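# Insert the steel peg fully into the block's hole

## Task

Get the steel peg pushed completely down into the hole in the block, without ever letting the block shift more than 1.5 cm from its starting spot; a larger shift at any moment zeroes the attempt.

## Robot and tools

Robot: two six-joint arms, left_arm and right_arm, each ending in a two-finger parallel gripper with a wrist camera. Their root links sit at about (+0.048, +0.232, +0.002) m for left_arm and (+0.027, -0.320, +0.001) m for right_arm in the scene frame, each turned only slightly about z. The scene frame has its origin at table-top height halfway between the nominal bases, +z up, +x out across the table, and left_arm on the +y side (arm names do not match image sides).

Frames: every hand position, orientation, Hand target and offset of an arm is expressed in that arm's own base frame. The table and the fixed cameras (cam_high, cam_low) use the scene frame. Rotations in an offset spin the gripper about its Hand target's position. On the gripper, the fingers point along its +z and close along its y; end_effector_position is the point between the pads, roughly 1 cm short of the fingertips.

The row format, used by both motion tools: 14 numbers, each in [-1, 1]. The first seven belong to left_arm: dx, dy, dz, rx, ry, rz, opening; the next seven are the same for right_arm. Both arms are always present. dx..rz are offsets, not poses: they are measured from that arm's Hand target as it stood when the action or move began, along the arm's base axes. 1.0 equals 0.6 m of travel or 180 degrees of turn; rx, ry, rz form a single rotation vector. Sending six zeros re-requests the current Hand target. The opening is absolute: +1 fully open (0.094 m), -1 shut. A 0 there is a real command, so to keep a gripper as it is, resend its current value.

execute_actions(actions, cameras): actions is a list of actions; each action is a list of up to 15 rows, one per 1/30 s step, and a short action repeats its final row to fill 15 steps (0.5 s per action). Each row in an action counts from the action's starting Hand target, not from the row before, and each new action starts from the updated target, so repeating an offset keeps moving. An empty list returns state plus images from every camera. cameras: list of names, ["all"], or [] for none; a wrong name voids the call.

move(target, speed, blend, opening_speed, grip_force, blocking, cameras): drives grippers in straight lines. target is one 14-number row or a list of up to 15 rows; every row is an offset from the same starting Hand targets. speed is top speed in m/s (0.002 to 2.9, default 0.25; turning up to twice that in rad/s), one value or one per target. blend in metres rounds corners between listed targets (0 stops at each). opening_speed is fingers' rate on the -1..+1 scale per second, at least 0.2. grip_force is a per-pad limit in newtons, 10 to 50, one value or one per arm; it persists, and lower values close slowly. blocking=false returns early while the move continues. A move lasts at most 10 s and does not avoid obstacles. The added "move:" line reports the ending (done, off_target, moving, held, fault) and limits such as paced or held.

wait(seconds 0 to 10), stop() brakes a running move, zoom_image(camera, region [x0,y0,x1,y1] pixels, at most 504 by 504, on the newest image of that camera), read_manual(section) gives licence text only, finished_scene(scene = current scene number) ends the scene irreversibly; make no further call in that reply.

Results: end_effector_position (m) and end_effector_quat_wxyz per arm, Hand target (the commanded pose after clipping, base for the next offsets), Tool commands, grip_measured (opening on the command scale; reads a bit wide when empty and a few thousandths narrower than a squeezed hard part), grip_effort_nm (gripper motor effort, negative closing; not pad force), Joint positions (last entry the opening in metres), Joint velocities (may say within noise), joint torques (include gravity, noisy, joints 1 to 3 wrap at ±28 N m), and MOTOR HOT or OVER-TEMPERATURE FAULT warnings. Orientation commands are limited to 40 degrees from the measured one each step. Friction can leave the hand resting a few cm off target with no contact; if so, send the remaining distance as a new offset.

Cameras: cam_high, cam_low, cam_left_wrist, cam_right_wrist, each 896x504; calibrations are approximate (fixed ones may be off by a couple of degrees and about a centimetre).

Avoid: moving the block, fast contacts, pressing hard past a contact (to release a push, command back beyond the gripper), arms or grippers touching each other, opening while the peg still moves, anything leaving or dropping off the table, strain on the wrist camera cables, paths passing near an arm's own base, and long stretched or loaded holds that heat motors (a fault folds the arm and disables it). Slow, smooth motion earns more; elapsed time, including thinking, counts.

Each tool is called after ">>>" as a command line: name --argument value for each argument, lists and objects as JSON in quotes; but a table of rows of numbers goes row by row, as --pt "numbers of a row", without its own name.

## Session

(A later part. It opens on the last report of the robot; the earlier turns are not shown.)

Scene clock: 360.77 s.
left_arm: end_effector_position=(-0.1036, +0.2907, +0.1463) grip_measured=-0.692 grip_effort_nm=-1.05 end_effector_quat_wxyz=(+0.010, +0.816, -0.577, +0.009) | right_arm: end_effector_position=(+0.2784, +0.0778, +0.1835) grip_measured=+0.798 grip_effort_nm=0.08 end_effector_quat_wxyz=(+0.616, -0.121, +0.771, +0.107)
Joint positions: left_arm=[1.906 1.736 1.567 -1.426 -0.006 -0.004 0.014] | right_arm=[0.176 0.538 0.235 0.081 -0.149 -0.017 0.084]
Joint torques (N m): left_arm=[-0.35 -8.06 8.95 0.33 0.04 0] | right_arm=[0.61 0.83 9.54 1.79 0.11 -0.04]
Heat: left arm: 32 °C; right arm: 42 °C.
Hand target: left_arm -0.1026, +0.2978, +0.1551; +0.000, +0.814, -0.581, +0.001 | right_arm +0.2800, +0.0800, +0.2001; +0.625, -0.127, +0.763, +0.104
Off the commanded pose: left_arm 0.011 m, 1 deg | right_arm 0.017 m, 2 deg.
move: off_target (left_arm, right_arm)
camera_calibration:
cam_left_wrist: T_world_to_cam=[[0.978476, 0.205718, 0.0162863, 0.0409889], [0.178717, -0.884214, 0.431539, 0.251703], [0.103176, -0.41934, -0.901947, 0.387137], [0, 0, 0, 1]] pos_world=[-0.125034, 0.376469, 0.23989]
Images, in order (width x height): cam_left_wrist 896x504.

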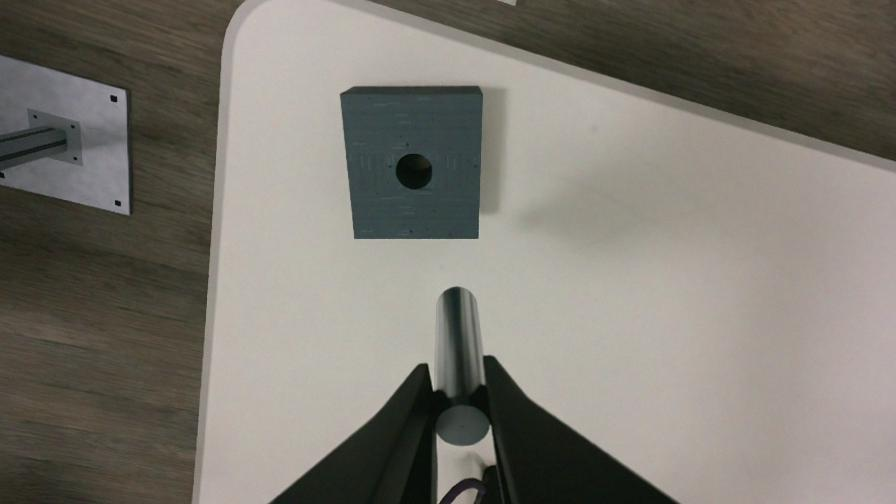

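>>> move --target '[-0.0433,0.0558,-0.0417,0,0,0,-0.9,0,0,0,0,0,0,0.8]' --speed 0.15 --cameras '["cam_left_wrist"]'

>>> zoom_image --camera "cam_left_wrist" --region '[400, 230, 512, 293]'

Scene clock: 389.40 s.
left_arm: end_effector_position=(-0.1246, +0.3176, +0.1219) grip_measured=-0.692 grip_effort_nm=-1.05 end_effector_quat_wxyz=(+0.018, +0.818, -0.575, +0.021) | right_arm: end_effector_position=(+0.2784, +0.0778, +0.1835) grip_measured=+0.798 grip_effort_nm=0.08 end_effector_quat_wxyz=(+0.616, -0.121, +0.771, +0.107)
Joint positions: left_arm=[1.939 1.889 1.66 -1.396 -0.006 0.022 0.014] | right_arm=[0.176 0.538 0.235 0.081 -0.149 -0.017 0.084]
Joint torques (N m): left_arm=[0.44 -9.61 8.92 0.55 0.02 0.1] | right_arm=[0.62 0.76 9.59 1.79 0.11 -0.07]
Heat: left arm: 31 °C; right arm: 43 °C.
Hand target: left_arm -0.1286, +0.3313, +0.1300; +0.000, +0.814, -0.581, +0.001 | right_arm +0.2800, +0.0800, +0.2001; +0.625, -0.127, +0.763, +0.104
Off the commanded pose: left_arm 0.016 m, 3 deg | right_arm 0.017 m, 2 deg.
move: off_target (left_arm, right_arm)
camera_calibration:
cam_left_wrist: T_world_to_cam=[[0.976989, 0.212207, 0.0214692, 0.0535738], [0.179147, -0.871054, 0.457352, 0.282618], [0.115754, -0.442982, -0.889026, 0.386004], [0, 0, 0, 1]] pos_world=[-0.147653, 0.4058, 0.212761]
Images, in order (width x height): cam_left_wrist 896x504.

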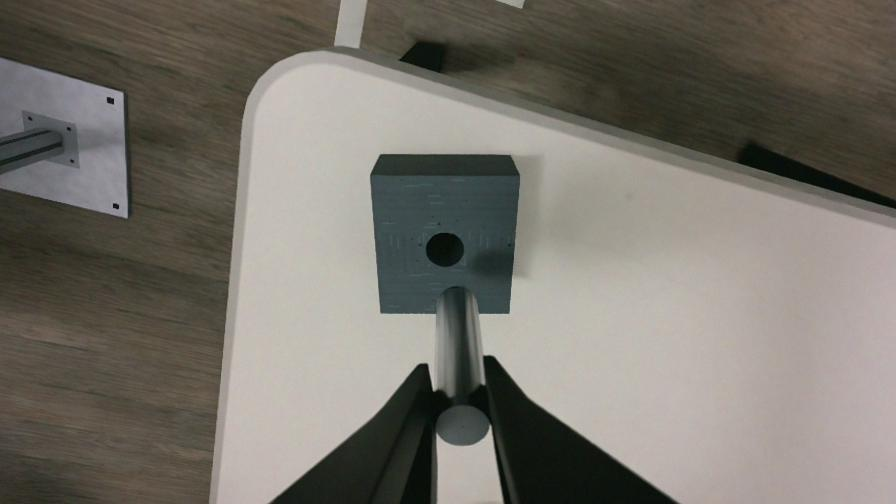

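Scaled by 4.500 from the camera's 896x504 image, which has a finer 1280x720 frame.

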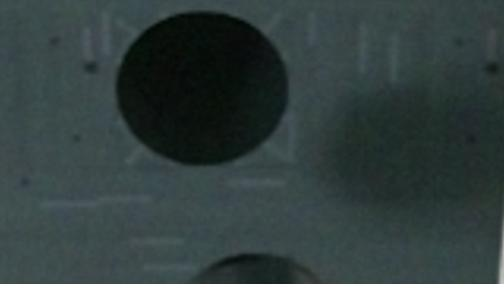

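>>> move --target '[-0.0023,-0.0008,-0.045,0,0,0,-0.9,0,0,0,0,0,0,0.8]' --speed 0.08 --cameras '["cam_left_wrist"]'

>>> zoom_image --camera "cam_left_wrist" --region '[400, 250, 512, 313]'

Scene clock: 410.73 s.
left_arm: end_effector_position=(-0.1282, +0.3270, +0.1068) grip_measured=-0.692 grip_effort_nm=-1.05 end_effector_quat_wxyz=(+0.006, +0.817, -0.577, +0.004) | right_arm: end_effector_position=(+0.2784, +0.0778, +0.1835) grip_measured=+0.798 grip_effort_nm=0.08 end_effector_quat_wxyz=(+0.616, -0.121, +0.771, +0.107)
Joint positions: left_arm=[1.939 1.889 1.602 -1.296 -0.006 0.026 0.014] | right_arm=[0.176 0.538 0.235 0.081 -0.149 -0.017 0.084]
Joint torques (N m): left_arm=[0.46 -9.55 5.09 0.71 0.02 0.09] | right_arm=[0.61 0.8 9.62 1.79 0.11 -0.04]
Heat: left arm: 31 °C; right arm: 43 °C.
Hand target: left_arm -0.1300, +0.3308, +0.1030; +0.000, +0.814, -0.581, +0.001 | right_arm +0.2800, +0.0800, +0.2001; +0.625, -0.127, +0.763, +0.104
Off the commanded pose: left_arm 0.006 m, 1 deg | right_arm 0.017 m, 2 deg.
move: off_target (right_arm)
camera_calibration:
cam_left_wrist: T_world_to_cam=[[0.978215, 0.207037, 0.0151643, 0.0579703], [0.181608, -0.888876, 0.420616, 0.308441], [0.100562, -0.408699, -0.907112, 0.366014], [0, 0, 0, 1]] pos_world=[-0.14953, 0.411753, 0.201401]
Images, in order (width x height): cam_left_wrist 896x504.

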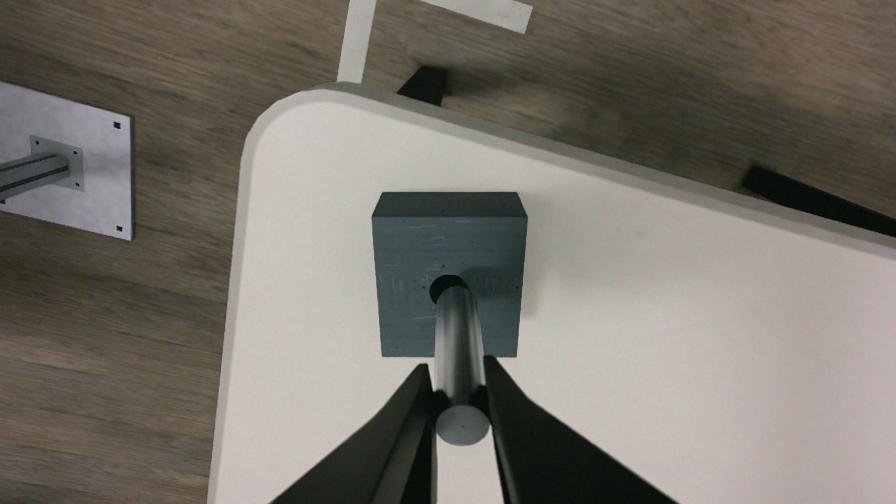

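Scaled by 4.500 from the camera's 896x504 image, which has a finer 1280x720 frame.

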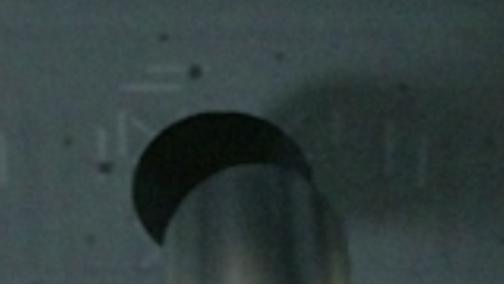

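>>> move --pt "0.0107 -0.0093 0.0617 0 0 0 -0.9 0 0 0 0 0 0 0.8" --pt "-0.0027 -0.0093 0.0617 0 0 0 -0.9 0 0 0 0 0 0 0.8" --pt "-0.0027 -0.0093 -0.0183 0 0 0 -0.9 0 0 0 0 0 0 0.8" --speed '[0.15,0.3,0.08]' --cameras '["cam_left_wrist","cam_low"]'

>>> zoom_image --camera "cam_left_wrist" --region '[410, 260, 502, 312]'

>>> zoom_image --camera "cam_low" --region '[740, 210, 820, 290]'

Scene clock: 479.87 s.
left_arm: end_effector_position=(-0.1270, +0.3196, +0.0916) grip_measured=-0.692 grip_effort_nm=-1.05 end_effector_quat_wxyz=(+0.013, +0.815, -0.579, +0.014) | right_arm: end_effector_position=(+0.2784, +0.0778, +0.1835) grip_measured=+0.798 grip_effort_nm=0.09 end_effector_quat_wxyz=(+0.616, -0.121, +0.771, +0.107)
Joint positions: left_arm=[1.943 1.889 1.54 -1.259 -0.006 0.037 0.014] | right_arm=[0.176 0.538 0.235 0.081 -0.149 -0.017 0.084]
Joint torques (N m): left_arm=[0.5 -10.67 5.08 0.76 0.05 0.08] | right_arm=[0.58 0.76 9.61 1.8 0.11 -0.05]
Heat: left arm: 32 °C; right arm: 44 °C.
Hand target: left_arm -0.1316, +0.3252, +0.0921; +0.000, +0.814, -0.581, +0.001 | right_arm +0.2800, +0.0800, +0.2001; +0.625, -0.127, +0.763, +0.104
Off the commanded pose: left_arm 0.007 m, 2 deg | right_arm 0.017 m, 2 deg.
move: off_target (right_arm)
camera_calibration:
cam_left_wrist: T_world_to_cam=[[0.979306, 0.201444, 0.0195218, 0.0600654], [0.172218, -0.880102, 0.442449, 0.302035], [0.10631, -0.42993, -0.896581, 0.355556], [0, 0, 0, 1]] pos_world=[-0.148637, 0.406586, 0.183978]
Images, in order (width x height): cam_low 896x504, cam_left_wrist 896x504.

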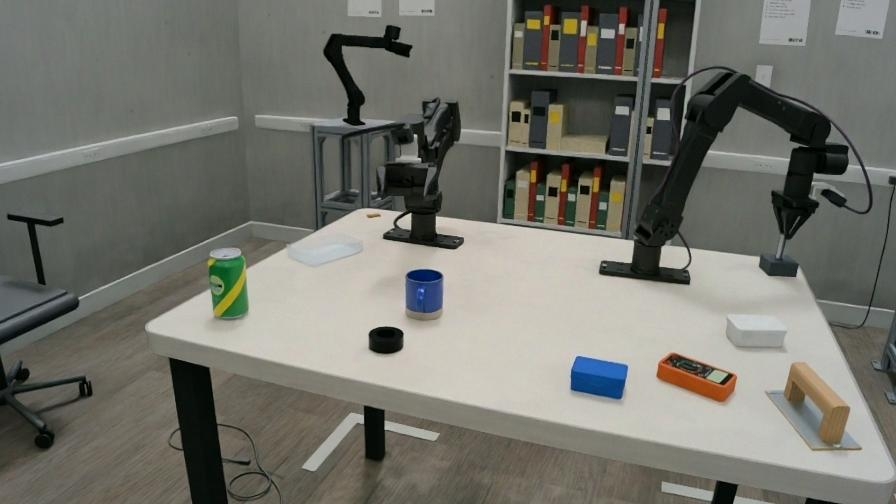

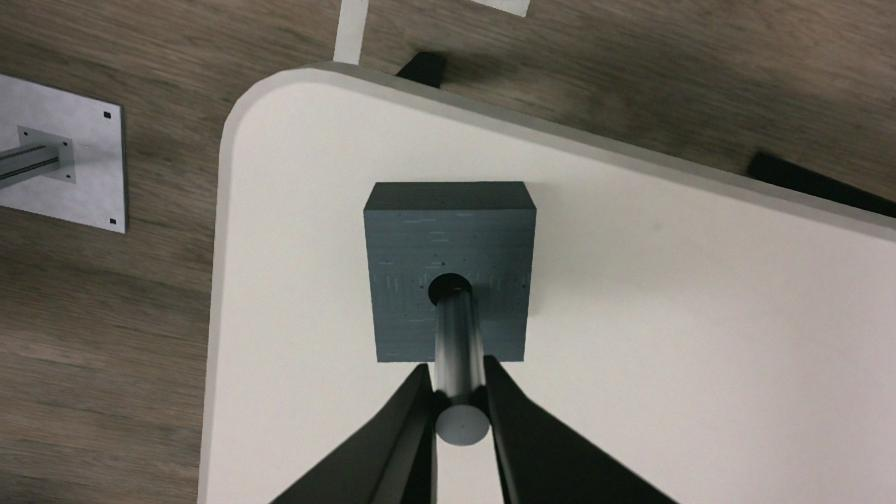

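Scaled by 5.478 from the camera's 896x504 image, which has a finer 1280x720 frame.

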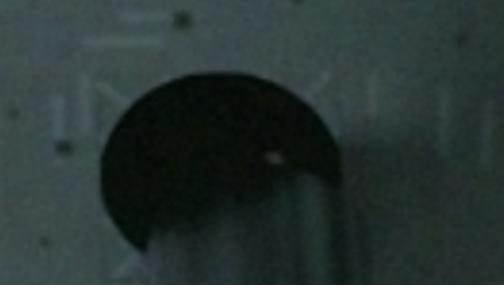

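Scaled by 6.300 from the camera's 896x504 image, which has a finer 1280x720 frame.

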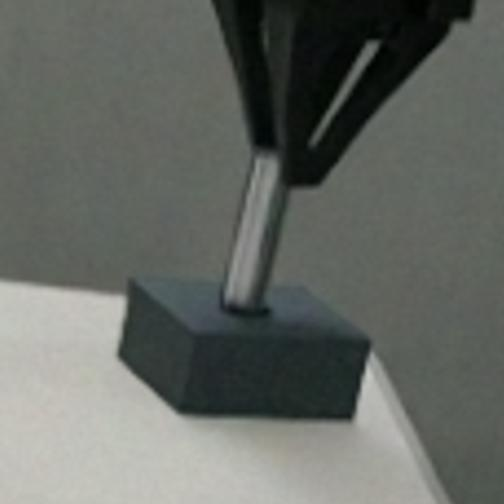

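>>> move --pt "0.01 -0.0012 0.08 0.015 0.0052 0 -0.9 0 0 0 0 0 0 0.8" --pt "-0.0035 -0.0012 0.08 0.015 0.0052 0 -0.9 0 0 0 0 0 0 0.8" --pt "-0.0035 -0.0012 0.0033 0.015 0.0052 0 -0.9 0 0 0 0 0 0 0.8" --speed '[0.15,0.3,0.08]' --cameras '["cam_left_wrist","cam_low"]'

>>> zoom_image --camera "cam_left_wrist" --region '[410, 260, 502, 312]'

>>> zoom_image --camera "cam_low" --region '[740, 210, 820, 290]'

Scene clock: 500.93 s.
left_arm: end_effector_position=(-0.1296, +0.3169, +0.0913) grip_measured=-0.692 grip_effort_nm=-1.04 end_effector_quat_wxyz=(+0.004, +0.816, -0.578, +0.002) | right_arm: end_effector_position=(+0.2784, +0.0778, +0.1835) grip_measured=+0.798 grip_effort_nm=0.08 end_effector_quat_wxyz=(+0.616, -0.121, +0.771, +0.107)
Joint positions: left_arm=[1.954 1.856 1.496 -1.219 -0.004 0.045 0.014] | right_arm=[0.176 0.538 0.235 0.081 -0.149 -0.017 0.084]
Joint torques (N m): left_arm=[0.47 -11.66 4.45 0.99 0.08 0.09] | right_arm=[0.61 0.76 9.57 1.79 0.12 -0.04]
Heat: left arm: 33 °C; right arm: 44 °C.
Hand target: left_arm -0.1337, +0.3245, +0.0940; -0.014, +0.814, -0.581, -0.019 | right_arm +0.2800, +0.0800, +0.2001; +0.625, -0.127, +0.763, +0.104
Off the commanded pose: left_arm 0.009 m, 3 deg | right_arm 0.017 m, 2 deg.
move: off_target (left_arm, right_arm)
camera_calibration:
cam_left_wrist: T_world_to_cam=[[0.978846, 0.203965, 0.0161117, 0.0625988], [0.178901, -0.891445, 0.416317, 0.307077], [0.0992769, -0.404627, -0.909077, 0.346675], [0, 0, 0, 1]] pos_world=[-0.150628, 0.401249, 0.186305]
Images, in order (width x height): cam_low 896x504, cam_left_wrist 896x504.

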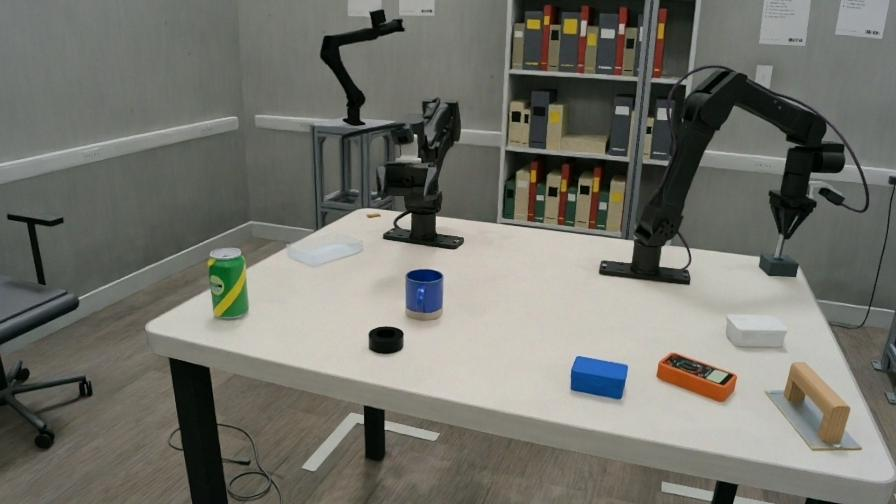

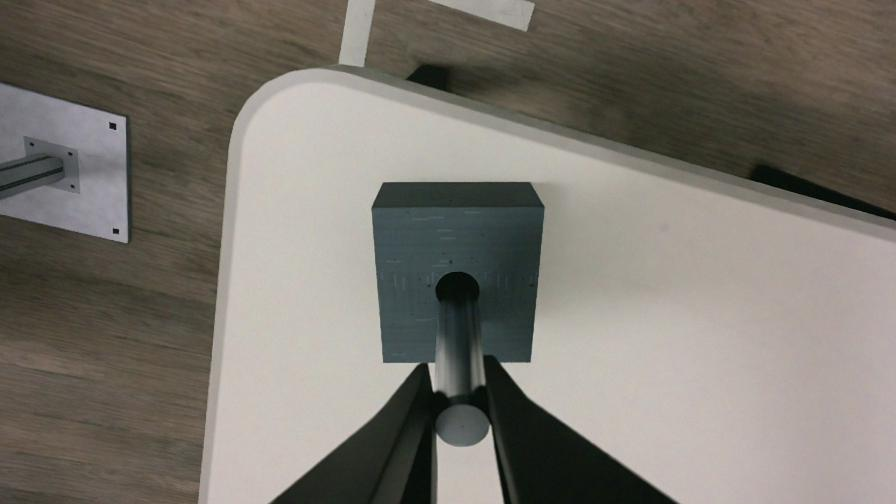

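Scaled by 5.478 from the camera's 896x504 image, which has a finer 1280x720 frame.

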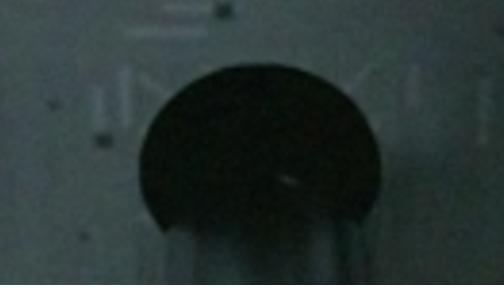

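Scaled by 6.300 from the camera's 896x504 image, which has a finer 1280x720 frame.

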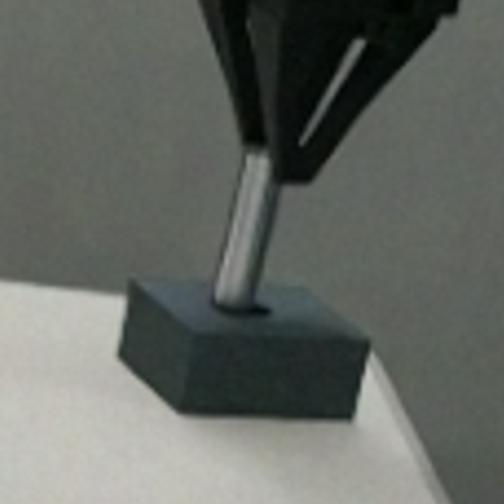

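>>> move --pt "0.0123 0.0067 0.0767 0 0 0 -0.9 0 0 0 0 0 0 0.8" --pt "-0.001 0.0067 0.0767 0 0 0 -0.9 0 0 0 0 0 0 0.8" --pt "-0.001 0.0067 0.0 0 0 0 -0.9 0 0 0 0 0 0 0.8" --speed '[0.15,0.3,0.08]' --cameras '["cam_left_wrist"]'

>>> zoom_image --camera "cam_left_wrist" --region '[410, 260, 502, 312]'

Scene clock: 526.30 s.
left_arm: end_effector_position=(-0.1310, +0.3245, +0.0933) grip_measured=-0.692 grip_effort_nm=-1.05 end_effector_quat_wxyz=(-0.003, +0.815, -0.579, -0.011) | right_arm: end_effector_position=(+0.2784, +0.0778, +0.1835) grip_measured=+0.798 grip_effort_nm=0.09 end_effector_quat_wxyz=(+0.616, -0.121, +0.771, +0.107)
Joint positions: left_arm=[1.948 1.856 1.504 -1.198 -0.007 0.042 0.014] | right_arm=[0.176 0.538 0.235 0.081 -0.149 -0.017 0.084]
Joint torques (N m): left_arm=[0.57 -10.43 5.15 0.79 0.08 0.08] | right_arm=[0.62 0.75 9.58 1.79 0.13 -0.03]
Heat: left arm: 34 °C; right arm: 45 °C.
Hand target: left_arm -0.1343, +0.3285, +0.0940; -0.014, +0.814, -0.581, -0.019 | right_arm +0.2800, +0.0800, +0.2001; +0.625, -0.127, +0.763, +0.104
Off the commanded pose: left_arm 0.005 m, 2 deg | right_arm 0.017 m, 2 deg.
move: off_target (right_arm)
camera_calibration:
cam_left_wrist: T_world_to_cam=[[0.97963, 0.200653, 0.00799408, 0.0642705], [0.181662, -0.902475, 0.39056, 0.319612], [0.0855813, -0.381152, -0.920543, 0.343355], [0, 0, 0, 1]] pos_world=[-0.150408, 0.406416, 0.190732]
Images, in order (width x height): cam_left_wrist 896x504.

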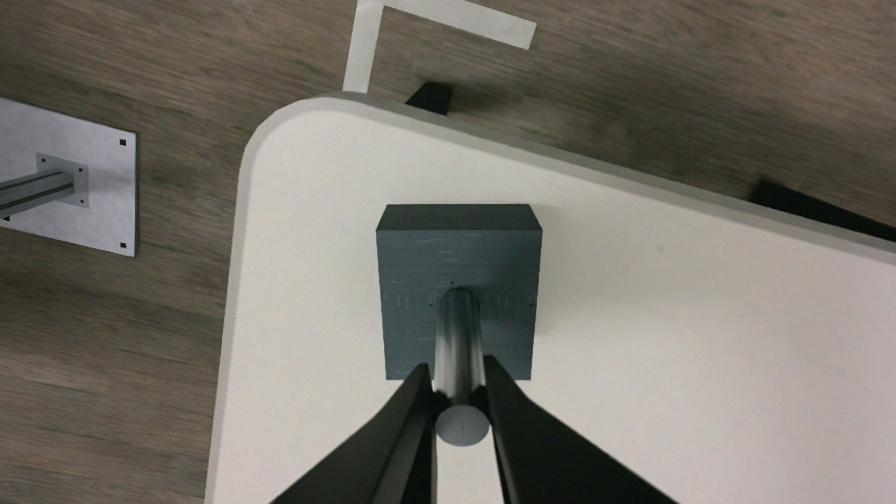

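Scaled by 5.478 from the camera's 896x504 image, which has a finer 1280x720 frame.

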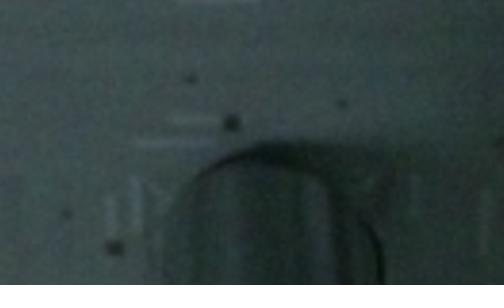

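>>> move --pt "0.0146 -0.0038 0.0767 0 0 0 -0.9 0 0 0 0 0 0 0.8" --pt "0.0013 -0.0038 0.0767 0 0 0 -0.9 0 0 0 0 0 0 0.8" --pt "0.0013 -0.0038 0.0 0 0 0 -0.9 0 0 0 0 0 0 0.8" --speed '[0.15,0.3,0.08]' --cameras '["cam_left_wrist"]'

>>> zoom_image --camera "cam_left_wrist" --region '[410, 260, 502, 312]'

Scene clock: 547.33 s.
left_arm: end_effector_position=(-0.1294, +0.3204, +0.0917) grip_measured=-0.692 grip_effort_nm=-1.05 end_effector_quat_wxyz=(+0.002, +0.815, -0.579, -0.004) | right_arm: end_effector_position=(+0.2784, +0.0778, +0.1835) grip_measured=+0.798 grip_effort_nm=0.09 end_effector_quat_wxyz=(+0.616, -0.121, +0.771, +0.107)
Joint positions: left_arm=[1.948 1.856 1.497 -1.209 -0.007 0.042 0.014] | right_arm=[0.176 0.538 0.235 0.081 -0.149 -0.017 0.084]
Joint torques (N m): left_arm=[0.57 -11.17 4.72 0.9 0.08 0.08] | right_arm=[0.61 0.77 9.57 1.79 0.11 -0.05]
Heat: left arm: 34 °C; right arm: 45 °C.
Hand target: left_arm -0.1335, +0.3262, +0.0940; -0.014, +0.814, -0.581, -0.019 | right_arm +0.2800, +0.0800, +0.2001; +0.625, -0.127, +0.763, +0.104
Off the commanded pose: left_arm 0.008 m, 3 deg | right_arm 0.017 m, 2 deg.
move: off_target (left_arm, right_arm)
camera_calibration:
cam_left_wrist: T_world_to_cam=[[0.979572, 0.200796, 0.0109362, 0.0632218], [0.179177, -0.896211, 0.405834, 0.312514], [0.0912909, -0.395584, -0.913881, 0.344943], [0, 0, 0, 1]] pos_world=[-0.149416, 0.403837, 0.187717]
Images, in order (width x height): cam_left_wrist 896x504.

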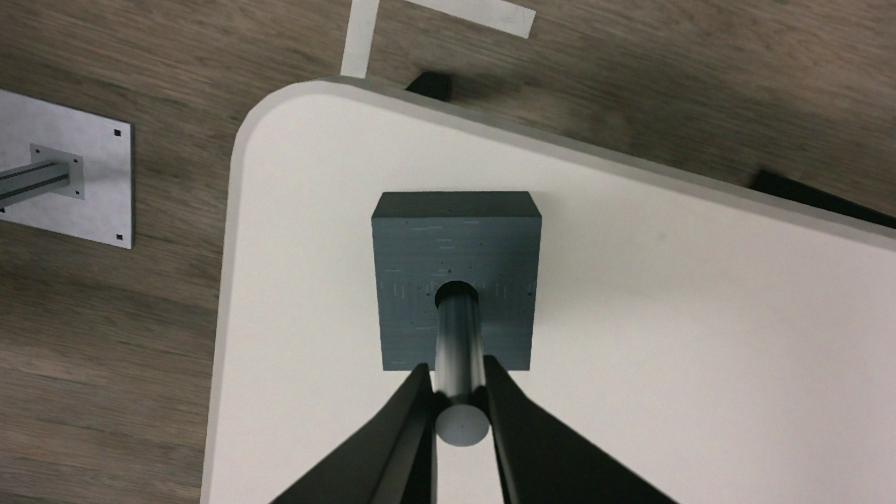

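Scaled by 5.478 from the camera's 896x504 image, which has a finer 1280x720 frame.

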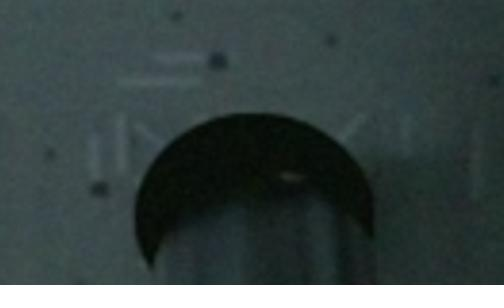

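>>> move --target '[0,0,-0.02,0,0,0,-0.9,0,0,0,0,0,0,0.8]' --speed 0.06 --cameras '["cam_left_wrist"]'

>>> zoom_image --camera "cam_left_wrist" --region '[410, 260, 502, 312]'

Scene clock: 557.97 s.
left_arm: end_effector_position=(-0.1367, +0.3373, +0.0870) grip_measured=-0.695 grip_effort_nm=-1.05 end_effector_quat_wxyz=(-0.020, +0.815, -0.578, -0.037) | right_arm: end_effector_position=(+0.2784, +0.0778, +0.1835) grip_measured=+0.798 grip_effort_nm=0.08 end_effector_quat_wxyz=(+0.616, -0.121, +0.771, +0.107)
Joint positions: left_arm=[1.949 1.853 1.471 -1.106 -0.007 0.042 0.014] | right_arm=[0.176 0.538 0.235 0.081 -0.149 -0.017 0.084]
Joint torques (N m): left_arm=[0.58 -10.45 3.86 0.48 0.09 0.09] | right_arm=[0.58 0.8 9.62 1.8 0.12 -0.06]
Heat: left arm: 34 °C; right arm: 45 °C.
Hand target: left_arm -0.1335, +0.3262, +0.0820; -0.014, +0.814, -0.581, -0.019 | right_arm +0.2800, +0.0800, +0.2001; +0.625, -0.127, +0.763, +0.104
Off the commanded pose: left_arm 0.013 m, 2 deg | right_arm 0.017 m, 2 deg.
move: off_target (left_arm, right_arm)
camera_calibration:
cam_left_wrist: T_world_to_cam=[[0.979367, 0.202069, -0.00294095, 0.0677371], [0.191504, -0.923316, 0.332888, 0.34803], [0.0645509, -0.326583, -0.942962, 0.323599], [0, 0, 0, 1]] pos_world=[-0.153877, 0.413336, 0.189485]
Images, in order (width x height): cam_left_wrist 896x504.

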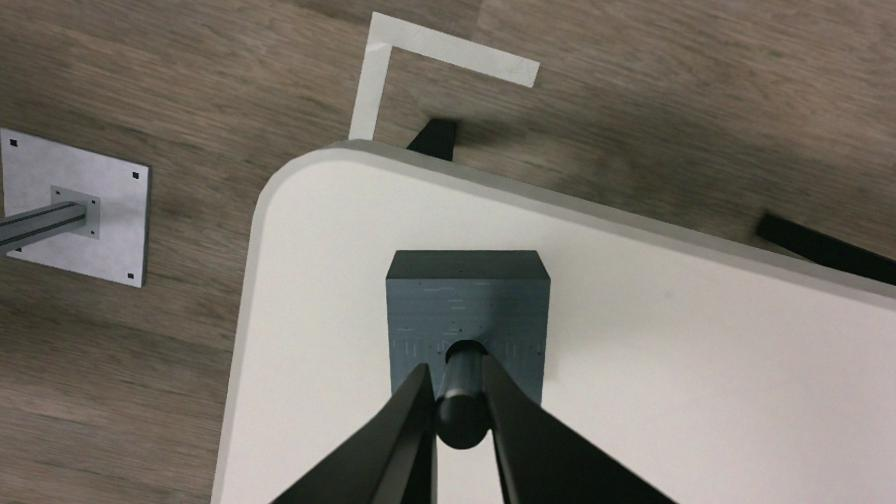

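Scaled by 5.478 from the camera's 896x504 image, which has a finer 1280x720 frame.

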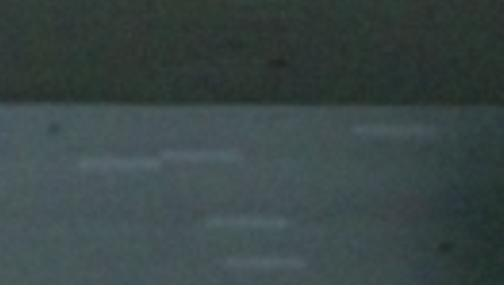

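>>> zoom_image --camera "cam_left_wrist" --region '[400, 320, 540, 460]'

>>> execute_actions --actions '[]' --cameras '["cam_low"]'

>>> zoom_image --camera "cam_low" --region '[740, 210, 820, 290]'

Scaled by 3.600 from the camera's 896x504 image, which has a finer 1280x720 frame.

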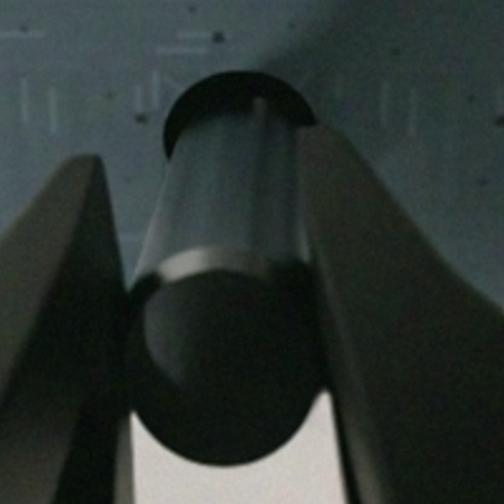

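Scene clock: 563.80 s.
left_arm: end_effector_position=(-0.1367, +0.3373, +0.0870) grip_measured=-0.695 grip_effort_nm=-1.04 end_effector_quat_wxyz=(-0.020, +0.815, -0.578, -0.037) | right_arm: end_effector_position=(+0.2784, +0.0778, +0.1835) grip_measured=+0.798 grip_effort_nm=0.08 end_effector_quat_wxyz=(+0.616, -0.121, +0.771, +0.107)
Joint positions: left_arm=[1.949 1.853 1.471 -1.106 -0.007 0.042 0.014] | right_arm=[0.176 0.538 0.235 0.081 -0.149 -0.017 0.084]
Joint velocities: within noise
Joint torques (N m): left_arm=[0.62 -10.52 3.88 0.49 0.09 0.09] | right_arm=[0.61 0.79 9.59 1.79 0.11 -0.05]
Heat: left arm: 36 °C; right arm: 45 °C.
Hand target: left_arm -0.1335, +0.3262, +0.0820; -0.014, +0.814, -0.581, -0.019 | right_arm +0.2800, +0.0800, +0.2001; +0.625, -0.127, +0.763, +0.104
Tool commands: left_gripper/opening=-0.9 right_gripper/opening=+0.8
Off the commanded pose: left_arm 0.013 m, 2 deg | right_arm 0.017 m, 2 deg.
Images, in order (width x height): cam_low 896x504.

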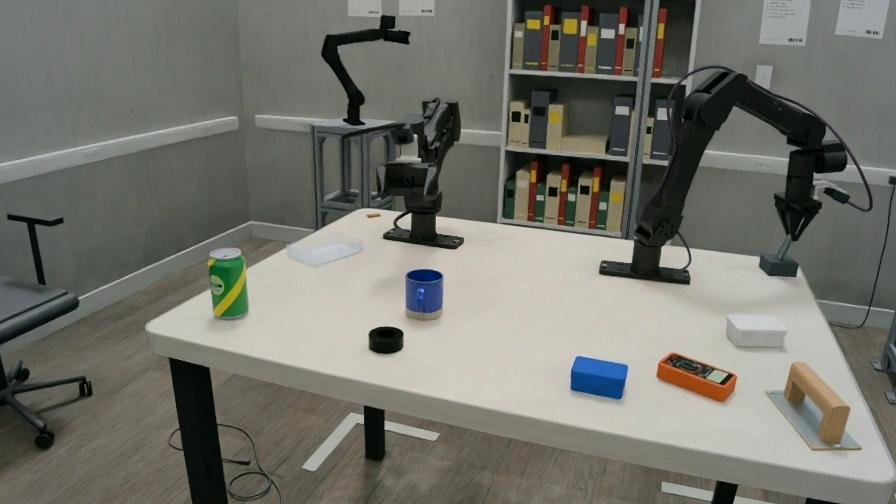

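Scaled by 6.300 from the camera's 896x504 image, which has a finer 1280x720 frame.

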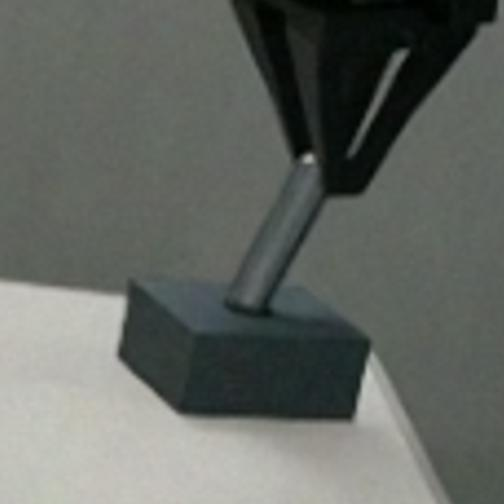

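>>> move --pt "0 0 0 0 0 0 -0.9 0 0 0 0 0 0 0.8" --pt "0.0063 -0.0108 0 -0.015 -0.0052 0 -0.9 0 0 0 0 0 0 0.8" --speed 0.04 --grip_force '[12, 50]' --cameras '["cam_left_wrist","cam_low"]'

>>> zoom_image --camera "cam_left_wrist" --region '[390, 260, 530, 400]'

>>> zoom_image --camera "cam_low" --region '[740, 210, 820, 290]'

Scene clock: 594.87 s.
left_arm: end_effector_position=(-0.1364, +0.3366, +0.0870) grip_measured=-0.673 grip_effort_nm=-0.35 end_effector_quat_wxyz=(-0.019, +0.815, -0.578, -0.036) | right_arm: end_effector_position=(+0.2784, +0.0778, +0.1835) grip_measured=+0.798 grip_effort_nm=0.09 end_effector_quat_wxyz=(+0.616, -0.121, +0.771, +0.107)
Joint positions: left_arm=[1.949 1.853 1.471 -1.109 -0.007 0.042 0.015] | right_arm=[0.176 0.538 0.235 0.081 -0.149 -0.017 0.084]
Joint torques (N m): left_arm=[0.24 -8.79 5.96 0.01 0.05 0.05] | right_arm=[0.62 0.76 9.52 1.79 0.11 -0.04]
Heat: left arm: 38 °C; right arm: 45 °C.
Hand target: left_arm -0.1297, +0.3198, +0.0820; +0.000, +0.814, -0.581, +0.001 | right_arm +0.2800, +0.0800, +0.2001; +0.625, -0.127, +0.763, +0.104
Off the commanded pose: left_arm 0.019 m, 5 deg | right_arm 0.017 m, 2 deg.
grip_force (N): 12, 50
move: off_target (left_arm, right_arm)
camera_calibration:
cam_left_wrist: T_world_to_cam=[[0.97937, 0.202061, -0.00237585, 0.0676166], [0.191113, -0.922359, 0.335753, 0.346749], [0.0656513, -0.32928, -0.941947, 0.324269], [0, 0, 0, 1]] pos_world=[-0.153779, 0.41294, 0.189183]
Images, in order (width x height): cam_low 896x504, cam_left_wrist 896x504.

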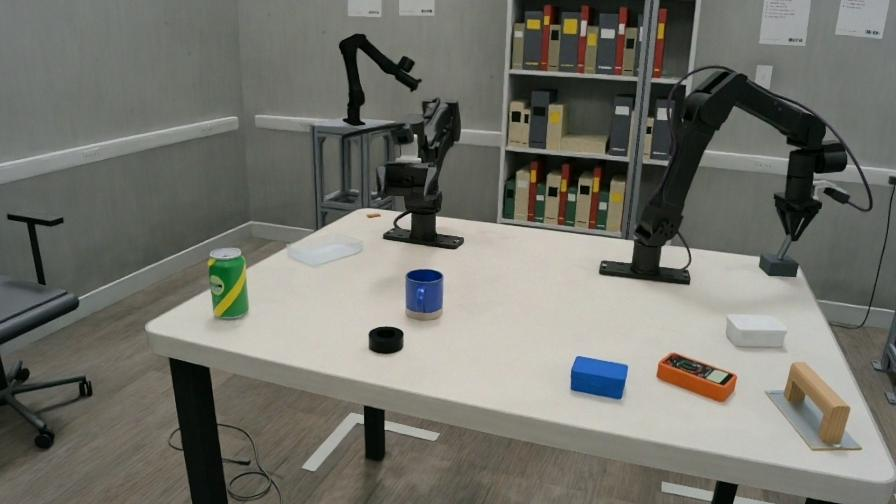

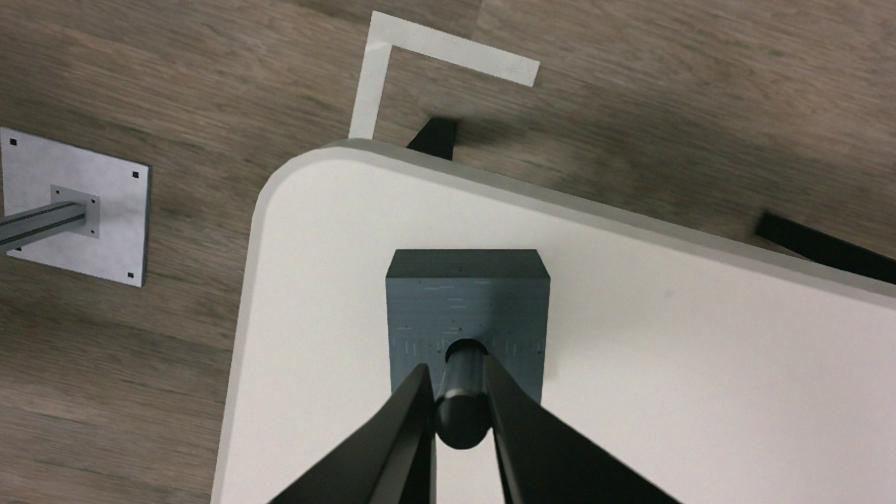

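Scaled by 3.600 from the camera's 896x504 image, which has a finer 1280x720 frame.

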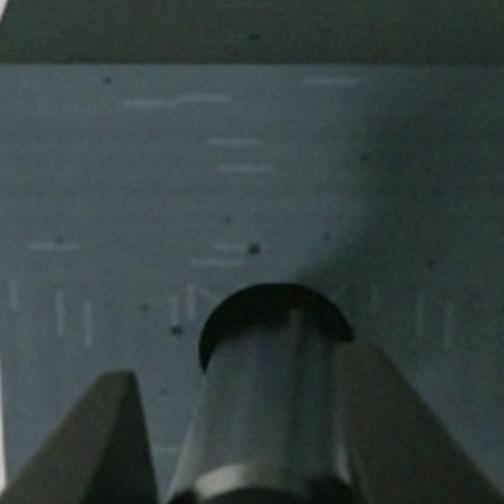

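Scaled by 6.300 from the camera's 896x504 image, which has a finer 1280x720 frame.

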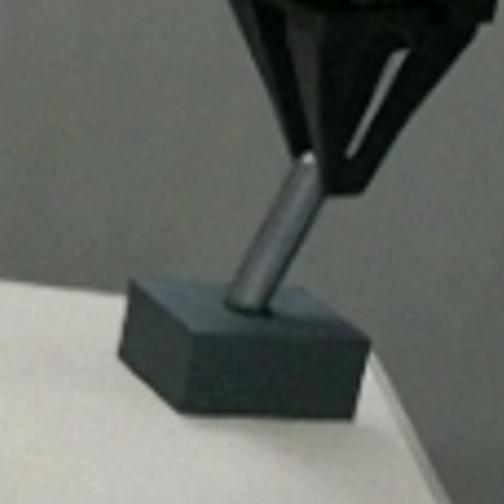

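>>> move --pt "0 0 0 -0.009 -0.0031 0 -0.9 0 0 0 0 0 0 0.8" --speed 0.05 --cameras '["cam_left_wrist"]'

Scene clock: 604.43 s.
left_arm: end_effector_position=(-0.1343, +0.3313, +0.0887) grip_measured=-0.672 grip_effort_nm=-0.35 end_effector_quat_wxyz=(-0.009, +0.815, -0.578, -0.021) | right_arm: end_effector_position=(+0.2784, +0.0778, +0.1835) grip_measured=+0.798 grip_effort_nm=0.08 end_effector_quat_wxyz=(+0.616, -0.121, +0.771, +0.107)
Joint positions: left_arm=[1.949 1.863 1.494 -1.156 -0.007 0.042 0.015] | right_arm=[0.176 0.538 0.235 0.081 -0.149 -0.017 0.084]
Joint torques (N m): left_arm=[0.16 -7.39 6.95 0.03 0.06 0.03] | right_arm=[0.61 0.79 9.52 1.78 0.12 -0.03]
Heat: left arm: 38 °C; right arm: 46 °C.
Hand target: left_arm -0.1297, +0.3198, +0.0820; +0.009, +0.814, -0.581, +0.013 | right_arm +0.2800, +0.0800, +0.2001; +0.625, -0.127, +0.763, +0.104
Off the commanded pose: left_arm 0.014 m, 4 deg | right_arm 0.017 m, 2 deg.
grip_force (N): 12, 50
move: off_target (left_arm, right_arm)
camera_calibration:
cam_left_wrist: T_world_to_cam=[[0.979382, 0.201982, 0.00372754, 0.0661291], [0.186449, -0.910861, 0.368197, 0.333599], [0.0777644, -0.35991, -0.92974, 0.334749], [0, 0, 0, 1]] pos_world=[-0.152996, 0.410985, 0.188154]
Images, in order (width x height): cam_left_wrist 896x504.

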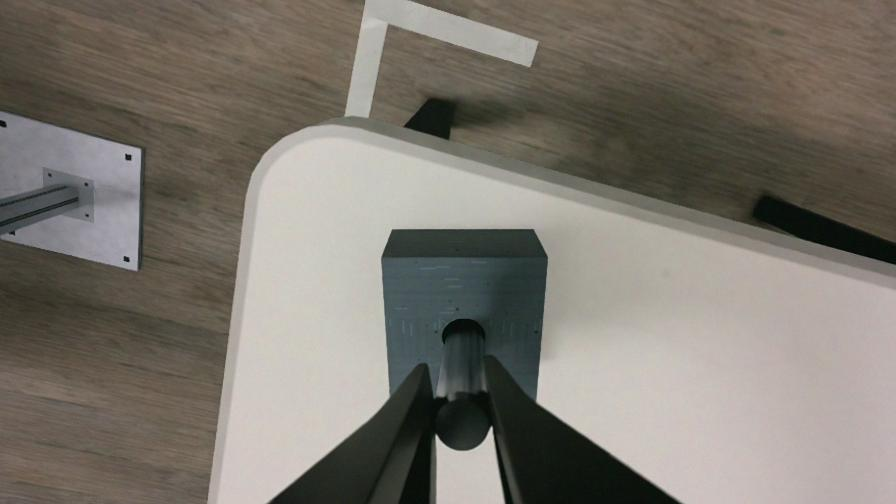

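>>> move --pt "0 0 -0.005 -0.006 -0.0021 0 -0.9 0 0 0 0 0 0 0.8" --speed 0.05 --cameras '["cam_left_wrist","cam_low"]'

>>> zoom_image --camera "cam_low" --region '[740, 210, 820, 290]'

Scene clock: 610.27 s.
left_arm: end_effector_position=(-0.1346, +0.3321, +0.0881) grip_measured=-0.672 grip_effort_nm=-0.35 end_effector_quat_wxyz=(-0.006, +0.816, -0.578, -0.016) | right_arm: end_effector_position=(+0.2784, +0.0778, +0.1835) grip_measured=+0.798 grip_effort_nm=0.08 end_effector_quat_wxyz=(+0.616, -0.121, +0.771, +0.107)
Joint positions: left_arm=[1.949 1.879 1.513 -1.172 -0.007 0.042 0.015] | right_arm=[0.176 0.538 0.235 0.081 -0.149 -0.017 0.084]
Joint torques (N m): left_arm=[0.1 -7.12 6.53 0.01 0.02 0.03] | right_arm=[0.58 0.75 9.61 1.81 0.1 -0.06]
Heat: left arm: 37 °C; right arm: 46 °C.
Hand target: left_arm -0.1297, +0.3198, +0.0790; +0.015, +0.814, -0.581, +0.021 | right_arm +0.2800, +0.0800, +0.2001; +0.625, -0.127, +0.763, +0.104
Off the commanded pose: left_arm 0.016 m, 5 deg | right_arm 0.017 m, 2 deg.
grip_force (N): 12, 50
move: off_target (left_arm, right_arm)
camera_calibration:
cam_left_wrist: T_world_to_cam=[[0.979359, 0.202041, 0.00585456, 0.0660149], [0.184761, -0.906589, 0.37942, 0.331951], [0.0819663, -0.370507, -0.925206, 0.338172], [0, 0, 0, 1]] pos_world=[-0.153703, 0.4129, 0.186543]
Images, in order (width x height): cam_low 896x504, cam_left_wrist 896x504.

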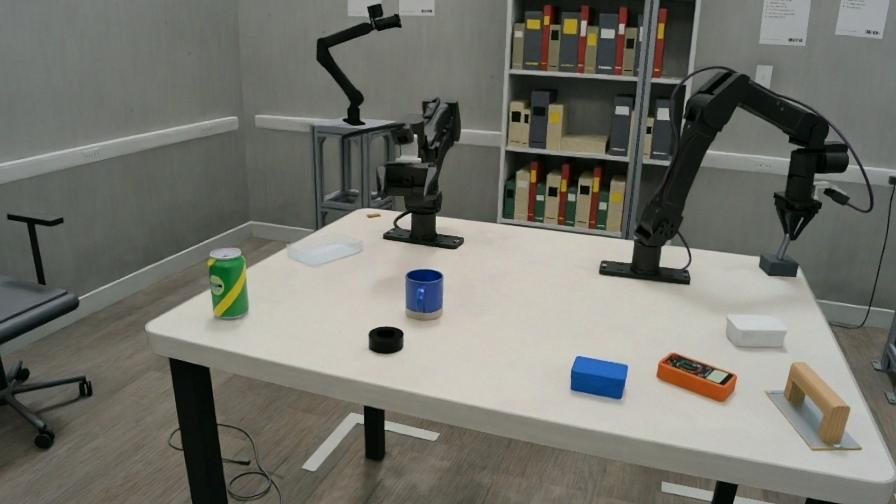

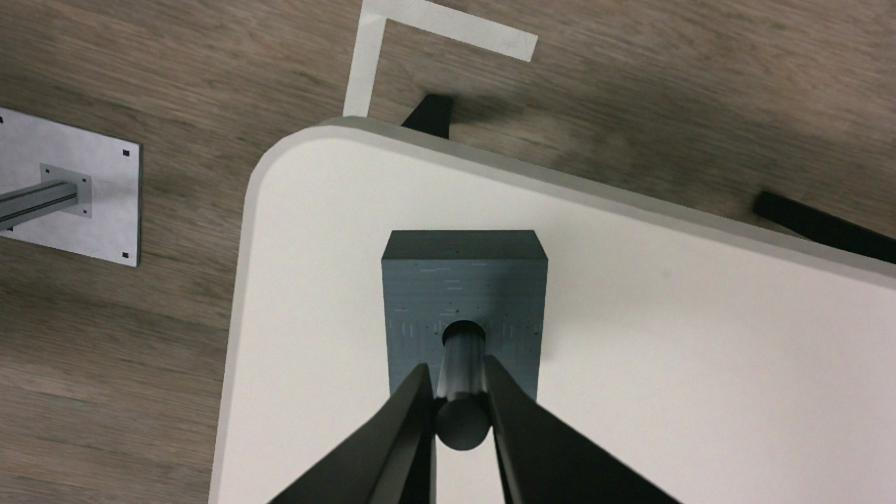

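Scaled by 6.300 from the camera's 896x504 image, which has a finer 1280x720 frame.

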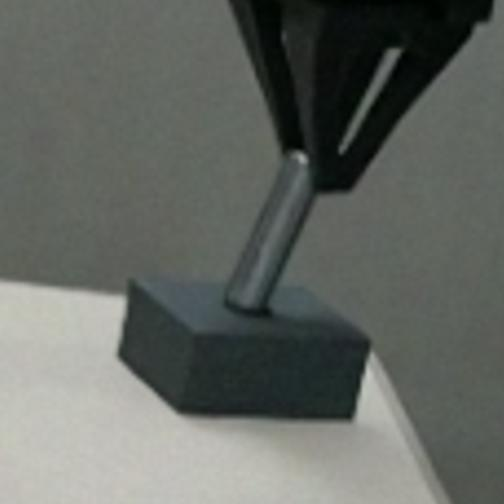

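>>> move --pt "0.0033 -0.0095 0 0 0 0 -0.9 0 0 0 0 0 0 0.8" --speed 0.05

Scene clock: 616.07 s.
left_arm: end_effector_position=(-0.1346, +0.3321, +0.0881) grip_measured=-0.672 grip_effort_nm=-0.35 end_effector_quat_wxyz=(-0.006, +0.816, -0.578, -0.016) | right_arm: end_effector_position=(+0.2784, +0.0778, +0.1835) grip_measured=+0.798 grip_effort_nm=0.08 end_effector_quat_wxyz=(+0.616, -0.121, +0.771, +0.107)
Joint positions: left_arm=[1.949 1.879 1.513 -1.172 -0.007 0.042 0.015] | right_arm=[0.176 0.538 0.235 0.081 -0.149 -0.017 0.084]
Joint torques (N m): left_arm=[0.1 -8.95 4.42 0.08 0.03 0.03] | right_arm=[0.61 0.8 9.57 1.8 0.11 -0.02]
Heat: left arm: 37 °C; right arm: 46 °C.
Hand target: left_arm -0.1278, +0.3141, +0.0790; +0.015, +0.814, -0.581, +0.021 | right_arm +0.2800, +0.0800, +0.2001; +0.625, -0.127, +0.763, +0.104
Off the commanded pose: left_arm 0.021 m, 5 deg | right_arm 0.017 m, 2 deg.
grip_force (N): 12, 50
move: off_target (left_arm, right_arm)

>>> move --pt "0 0 0 -0.009 -0.0031 0 -0.9 0 0 0 0 0 0 0.8" --speed 0.05

Scene clock: 627.40 s.
left_arm: end_effector_position=(-0.1327, +0.3273, +0.0892) grip_measured=-0.671 grip_effort_nm=-0.35 end_effector_quat_wxyz=(+0.001, +0.816, -0.579, -0.005) | right_arm: end_effector_position=(+0.2784, +0.0778, +0.1835) grip_measured=+0.798 grip_effort_nm=0.08 end_effector_quat_wxyz=(+0.616, -0.121, +0.771, +0.107)
Joint positions: left_arm=[1.949 1.883 1.524 -1.204 -0.007 0.042 0.015] | right_arm=[0.176 0.538 0.235 0.081 -0.149 -0.017 0.084]
Joint torques (N m): left_arm=[0.01 -6.98 6.3 -0.01 0.02 0.02] | right_arm=[0.64 0.73 9.61 1.79 0.12 -0.04]
Heat: left arm: 37 °C; right arm: 46 °C.
Hand target: left_arm -0.1278, +0.3141, +0.0790; +0.023, +0.813, -0.581, +0.034 | right_arm +0.2800, +0.0800, +0.2001; +0.625, -0.127, +0.763, +0.104
Off the commanded pose: left_arm 0.017 m, 5 deg | right_arm 0.017 m, 2 deg.
grip_force (N): 12, 50
move: off_target (left_arm, right_arm)

>>> move --pt "0 0 0 -0.006 -0.0021 0 -0.9 0 0 0 0 0 0 0.8" --speed 0.05 --cameras '["cam_left_wrist","cam_low"]'

>>> zoom_image --camera "cam_low" --region '[740, 210, 820, 290]'

>>> zoom_image --camera "cam_left_wrist" --region '[410, 270, 510, 440]'

Scene clock: 633.20 s.
left_arm: end_effector_position=(-0.1322, +0.3260, +0.0888) grip_measured=-0.671 grip_effort_nm=-0.35 end_effector_quat_wxyz=(+0.008, +0.816, -0.579, +0.005) | right_arm: end_effector_position=(+0.2784, +0.0778, +0.1835) grip_measured=+0.798 grip_effort_nm=0.08 end_effector_quat_wxyz=(+0.616, -0.121, +0.771, +0.107)
Joint positions: left_arm=[1.949 1.902 1.547 -1.233 -0.007 0.042 0.015] | right_arm=[0.176 0.538 0.235 0.081 -0.149 -0.017 0.084]
Joint torques (N m): left_arm=[0.02 -6.99 6.32 -0.01 -0.02 0.02] | right_arm=[0.65 0.75 9.62 1.8 0.13 -0.04]
Heat: left arm: 36 °C; right arm: 46 °C.
Hand target: left_arm -0.1278, +0.3141, +0.0790; +0.029, +0.813, -0.580, +0.042 | right_arm +0.2800, +0.0800, +0.2001; +0.625, -0.127, +0.763, +0.104
Off the commanded pose: left_arm 0.016 m, 5 deg | right_arm 0.017 m, 2 deg.
grip_force (N): 12, 50
move: off_target (left_arm, right_arm)
camera_calibration:
cam_left_wrist: T_world_to_cam=[[0.979157, 0.202579, 0.0146311, 0.0639448], [0.177296, -0.887647, 0.425029, 0.314426], [0.0990894, -0.413576, -0.905062, 0.350885], [0, 0, 0, 1]] pos_world=[-0.153127, 0.411262, 0.182997]
Images, in order (width x height): cam_low 896x504, cam_left_wrist 896x504.

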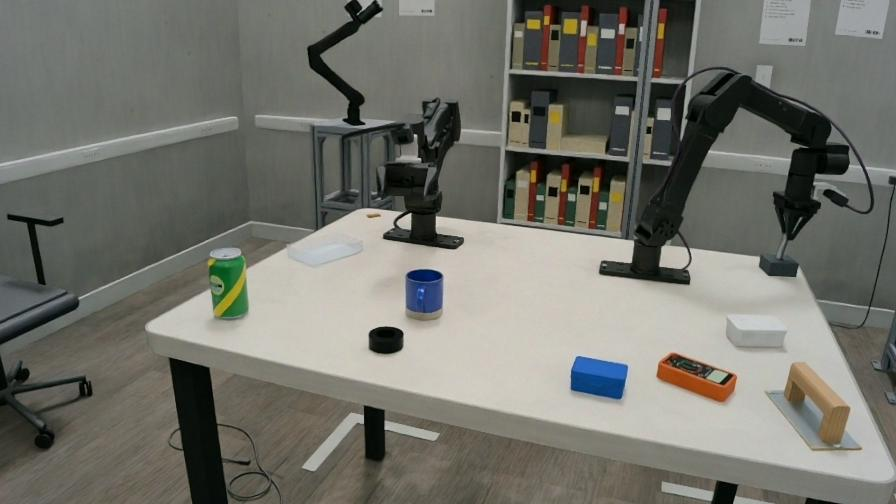

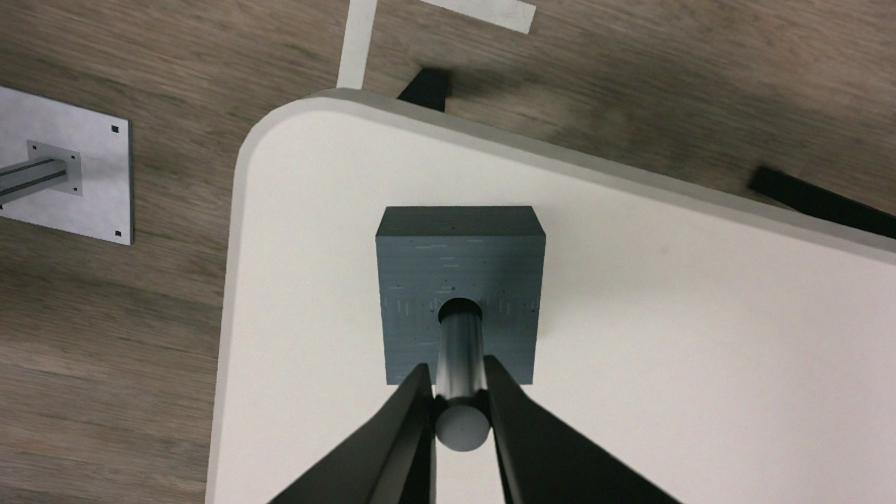

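Scaled by 6.300 from the camera's 896x504 image, which has a finer 1280x720 frame.

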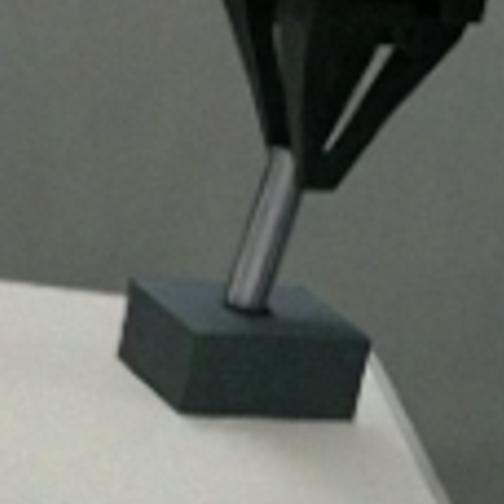

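Scaled by 2.965 from the camera's 896x504 image, which has a finer 1280x720 frame.

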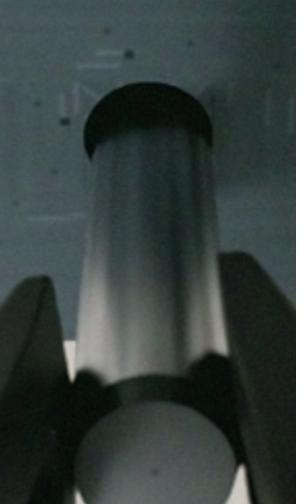

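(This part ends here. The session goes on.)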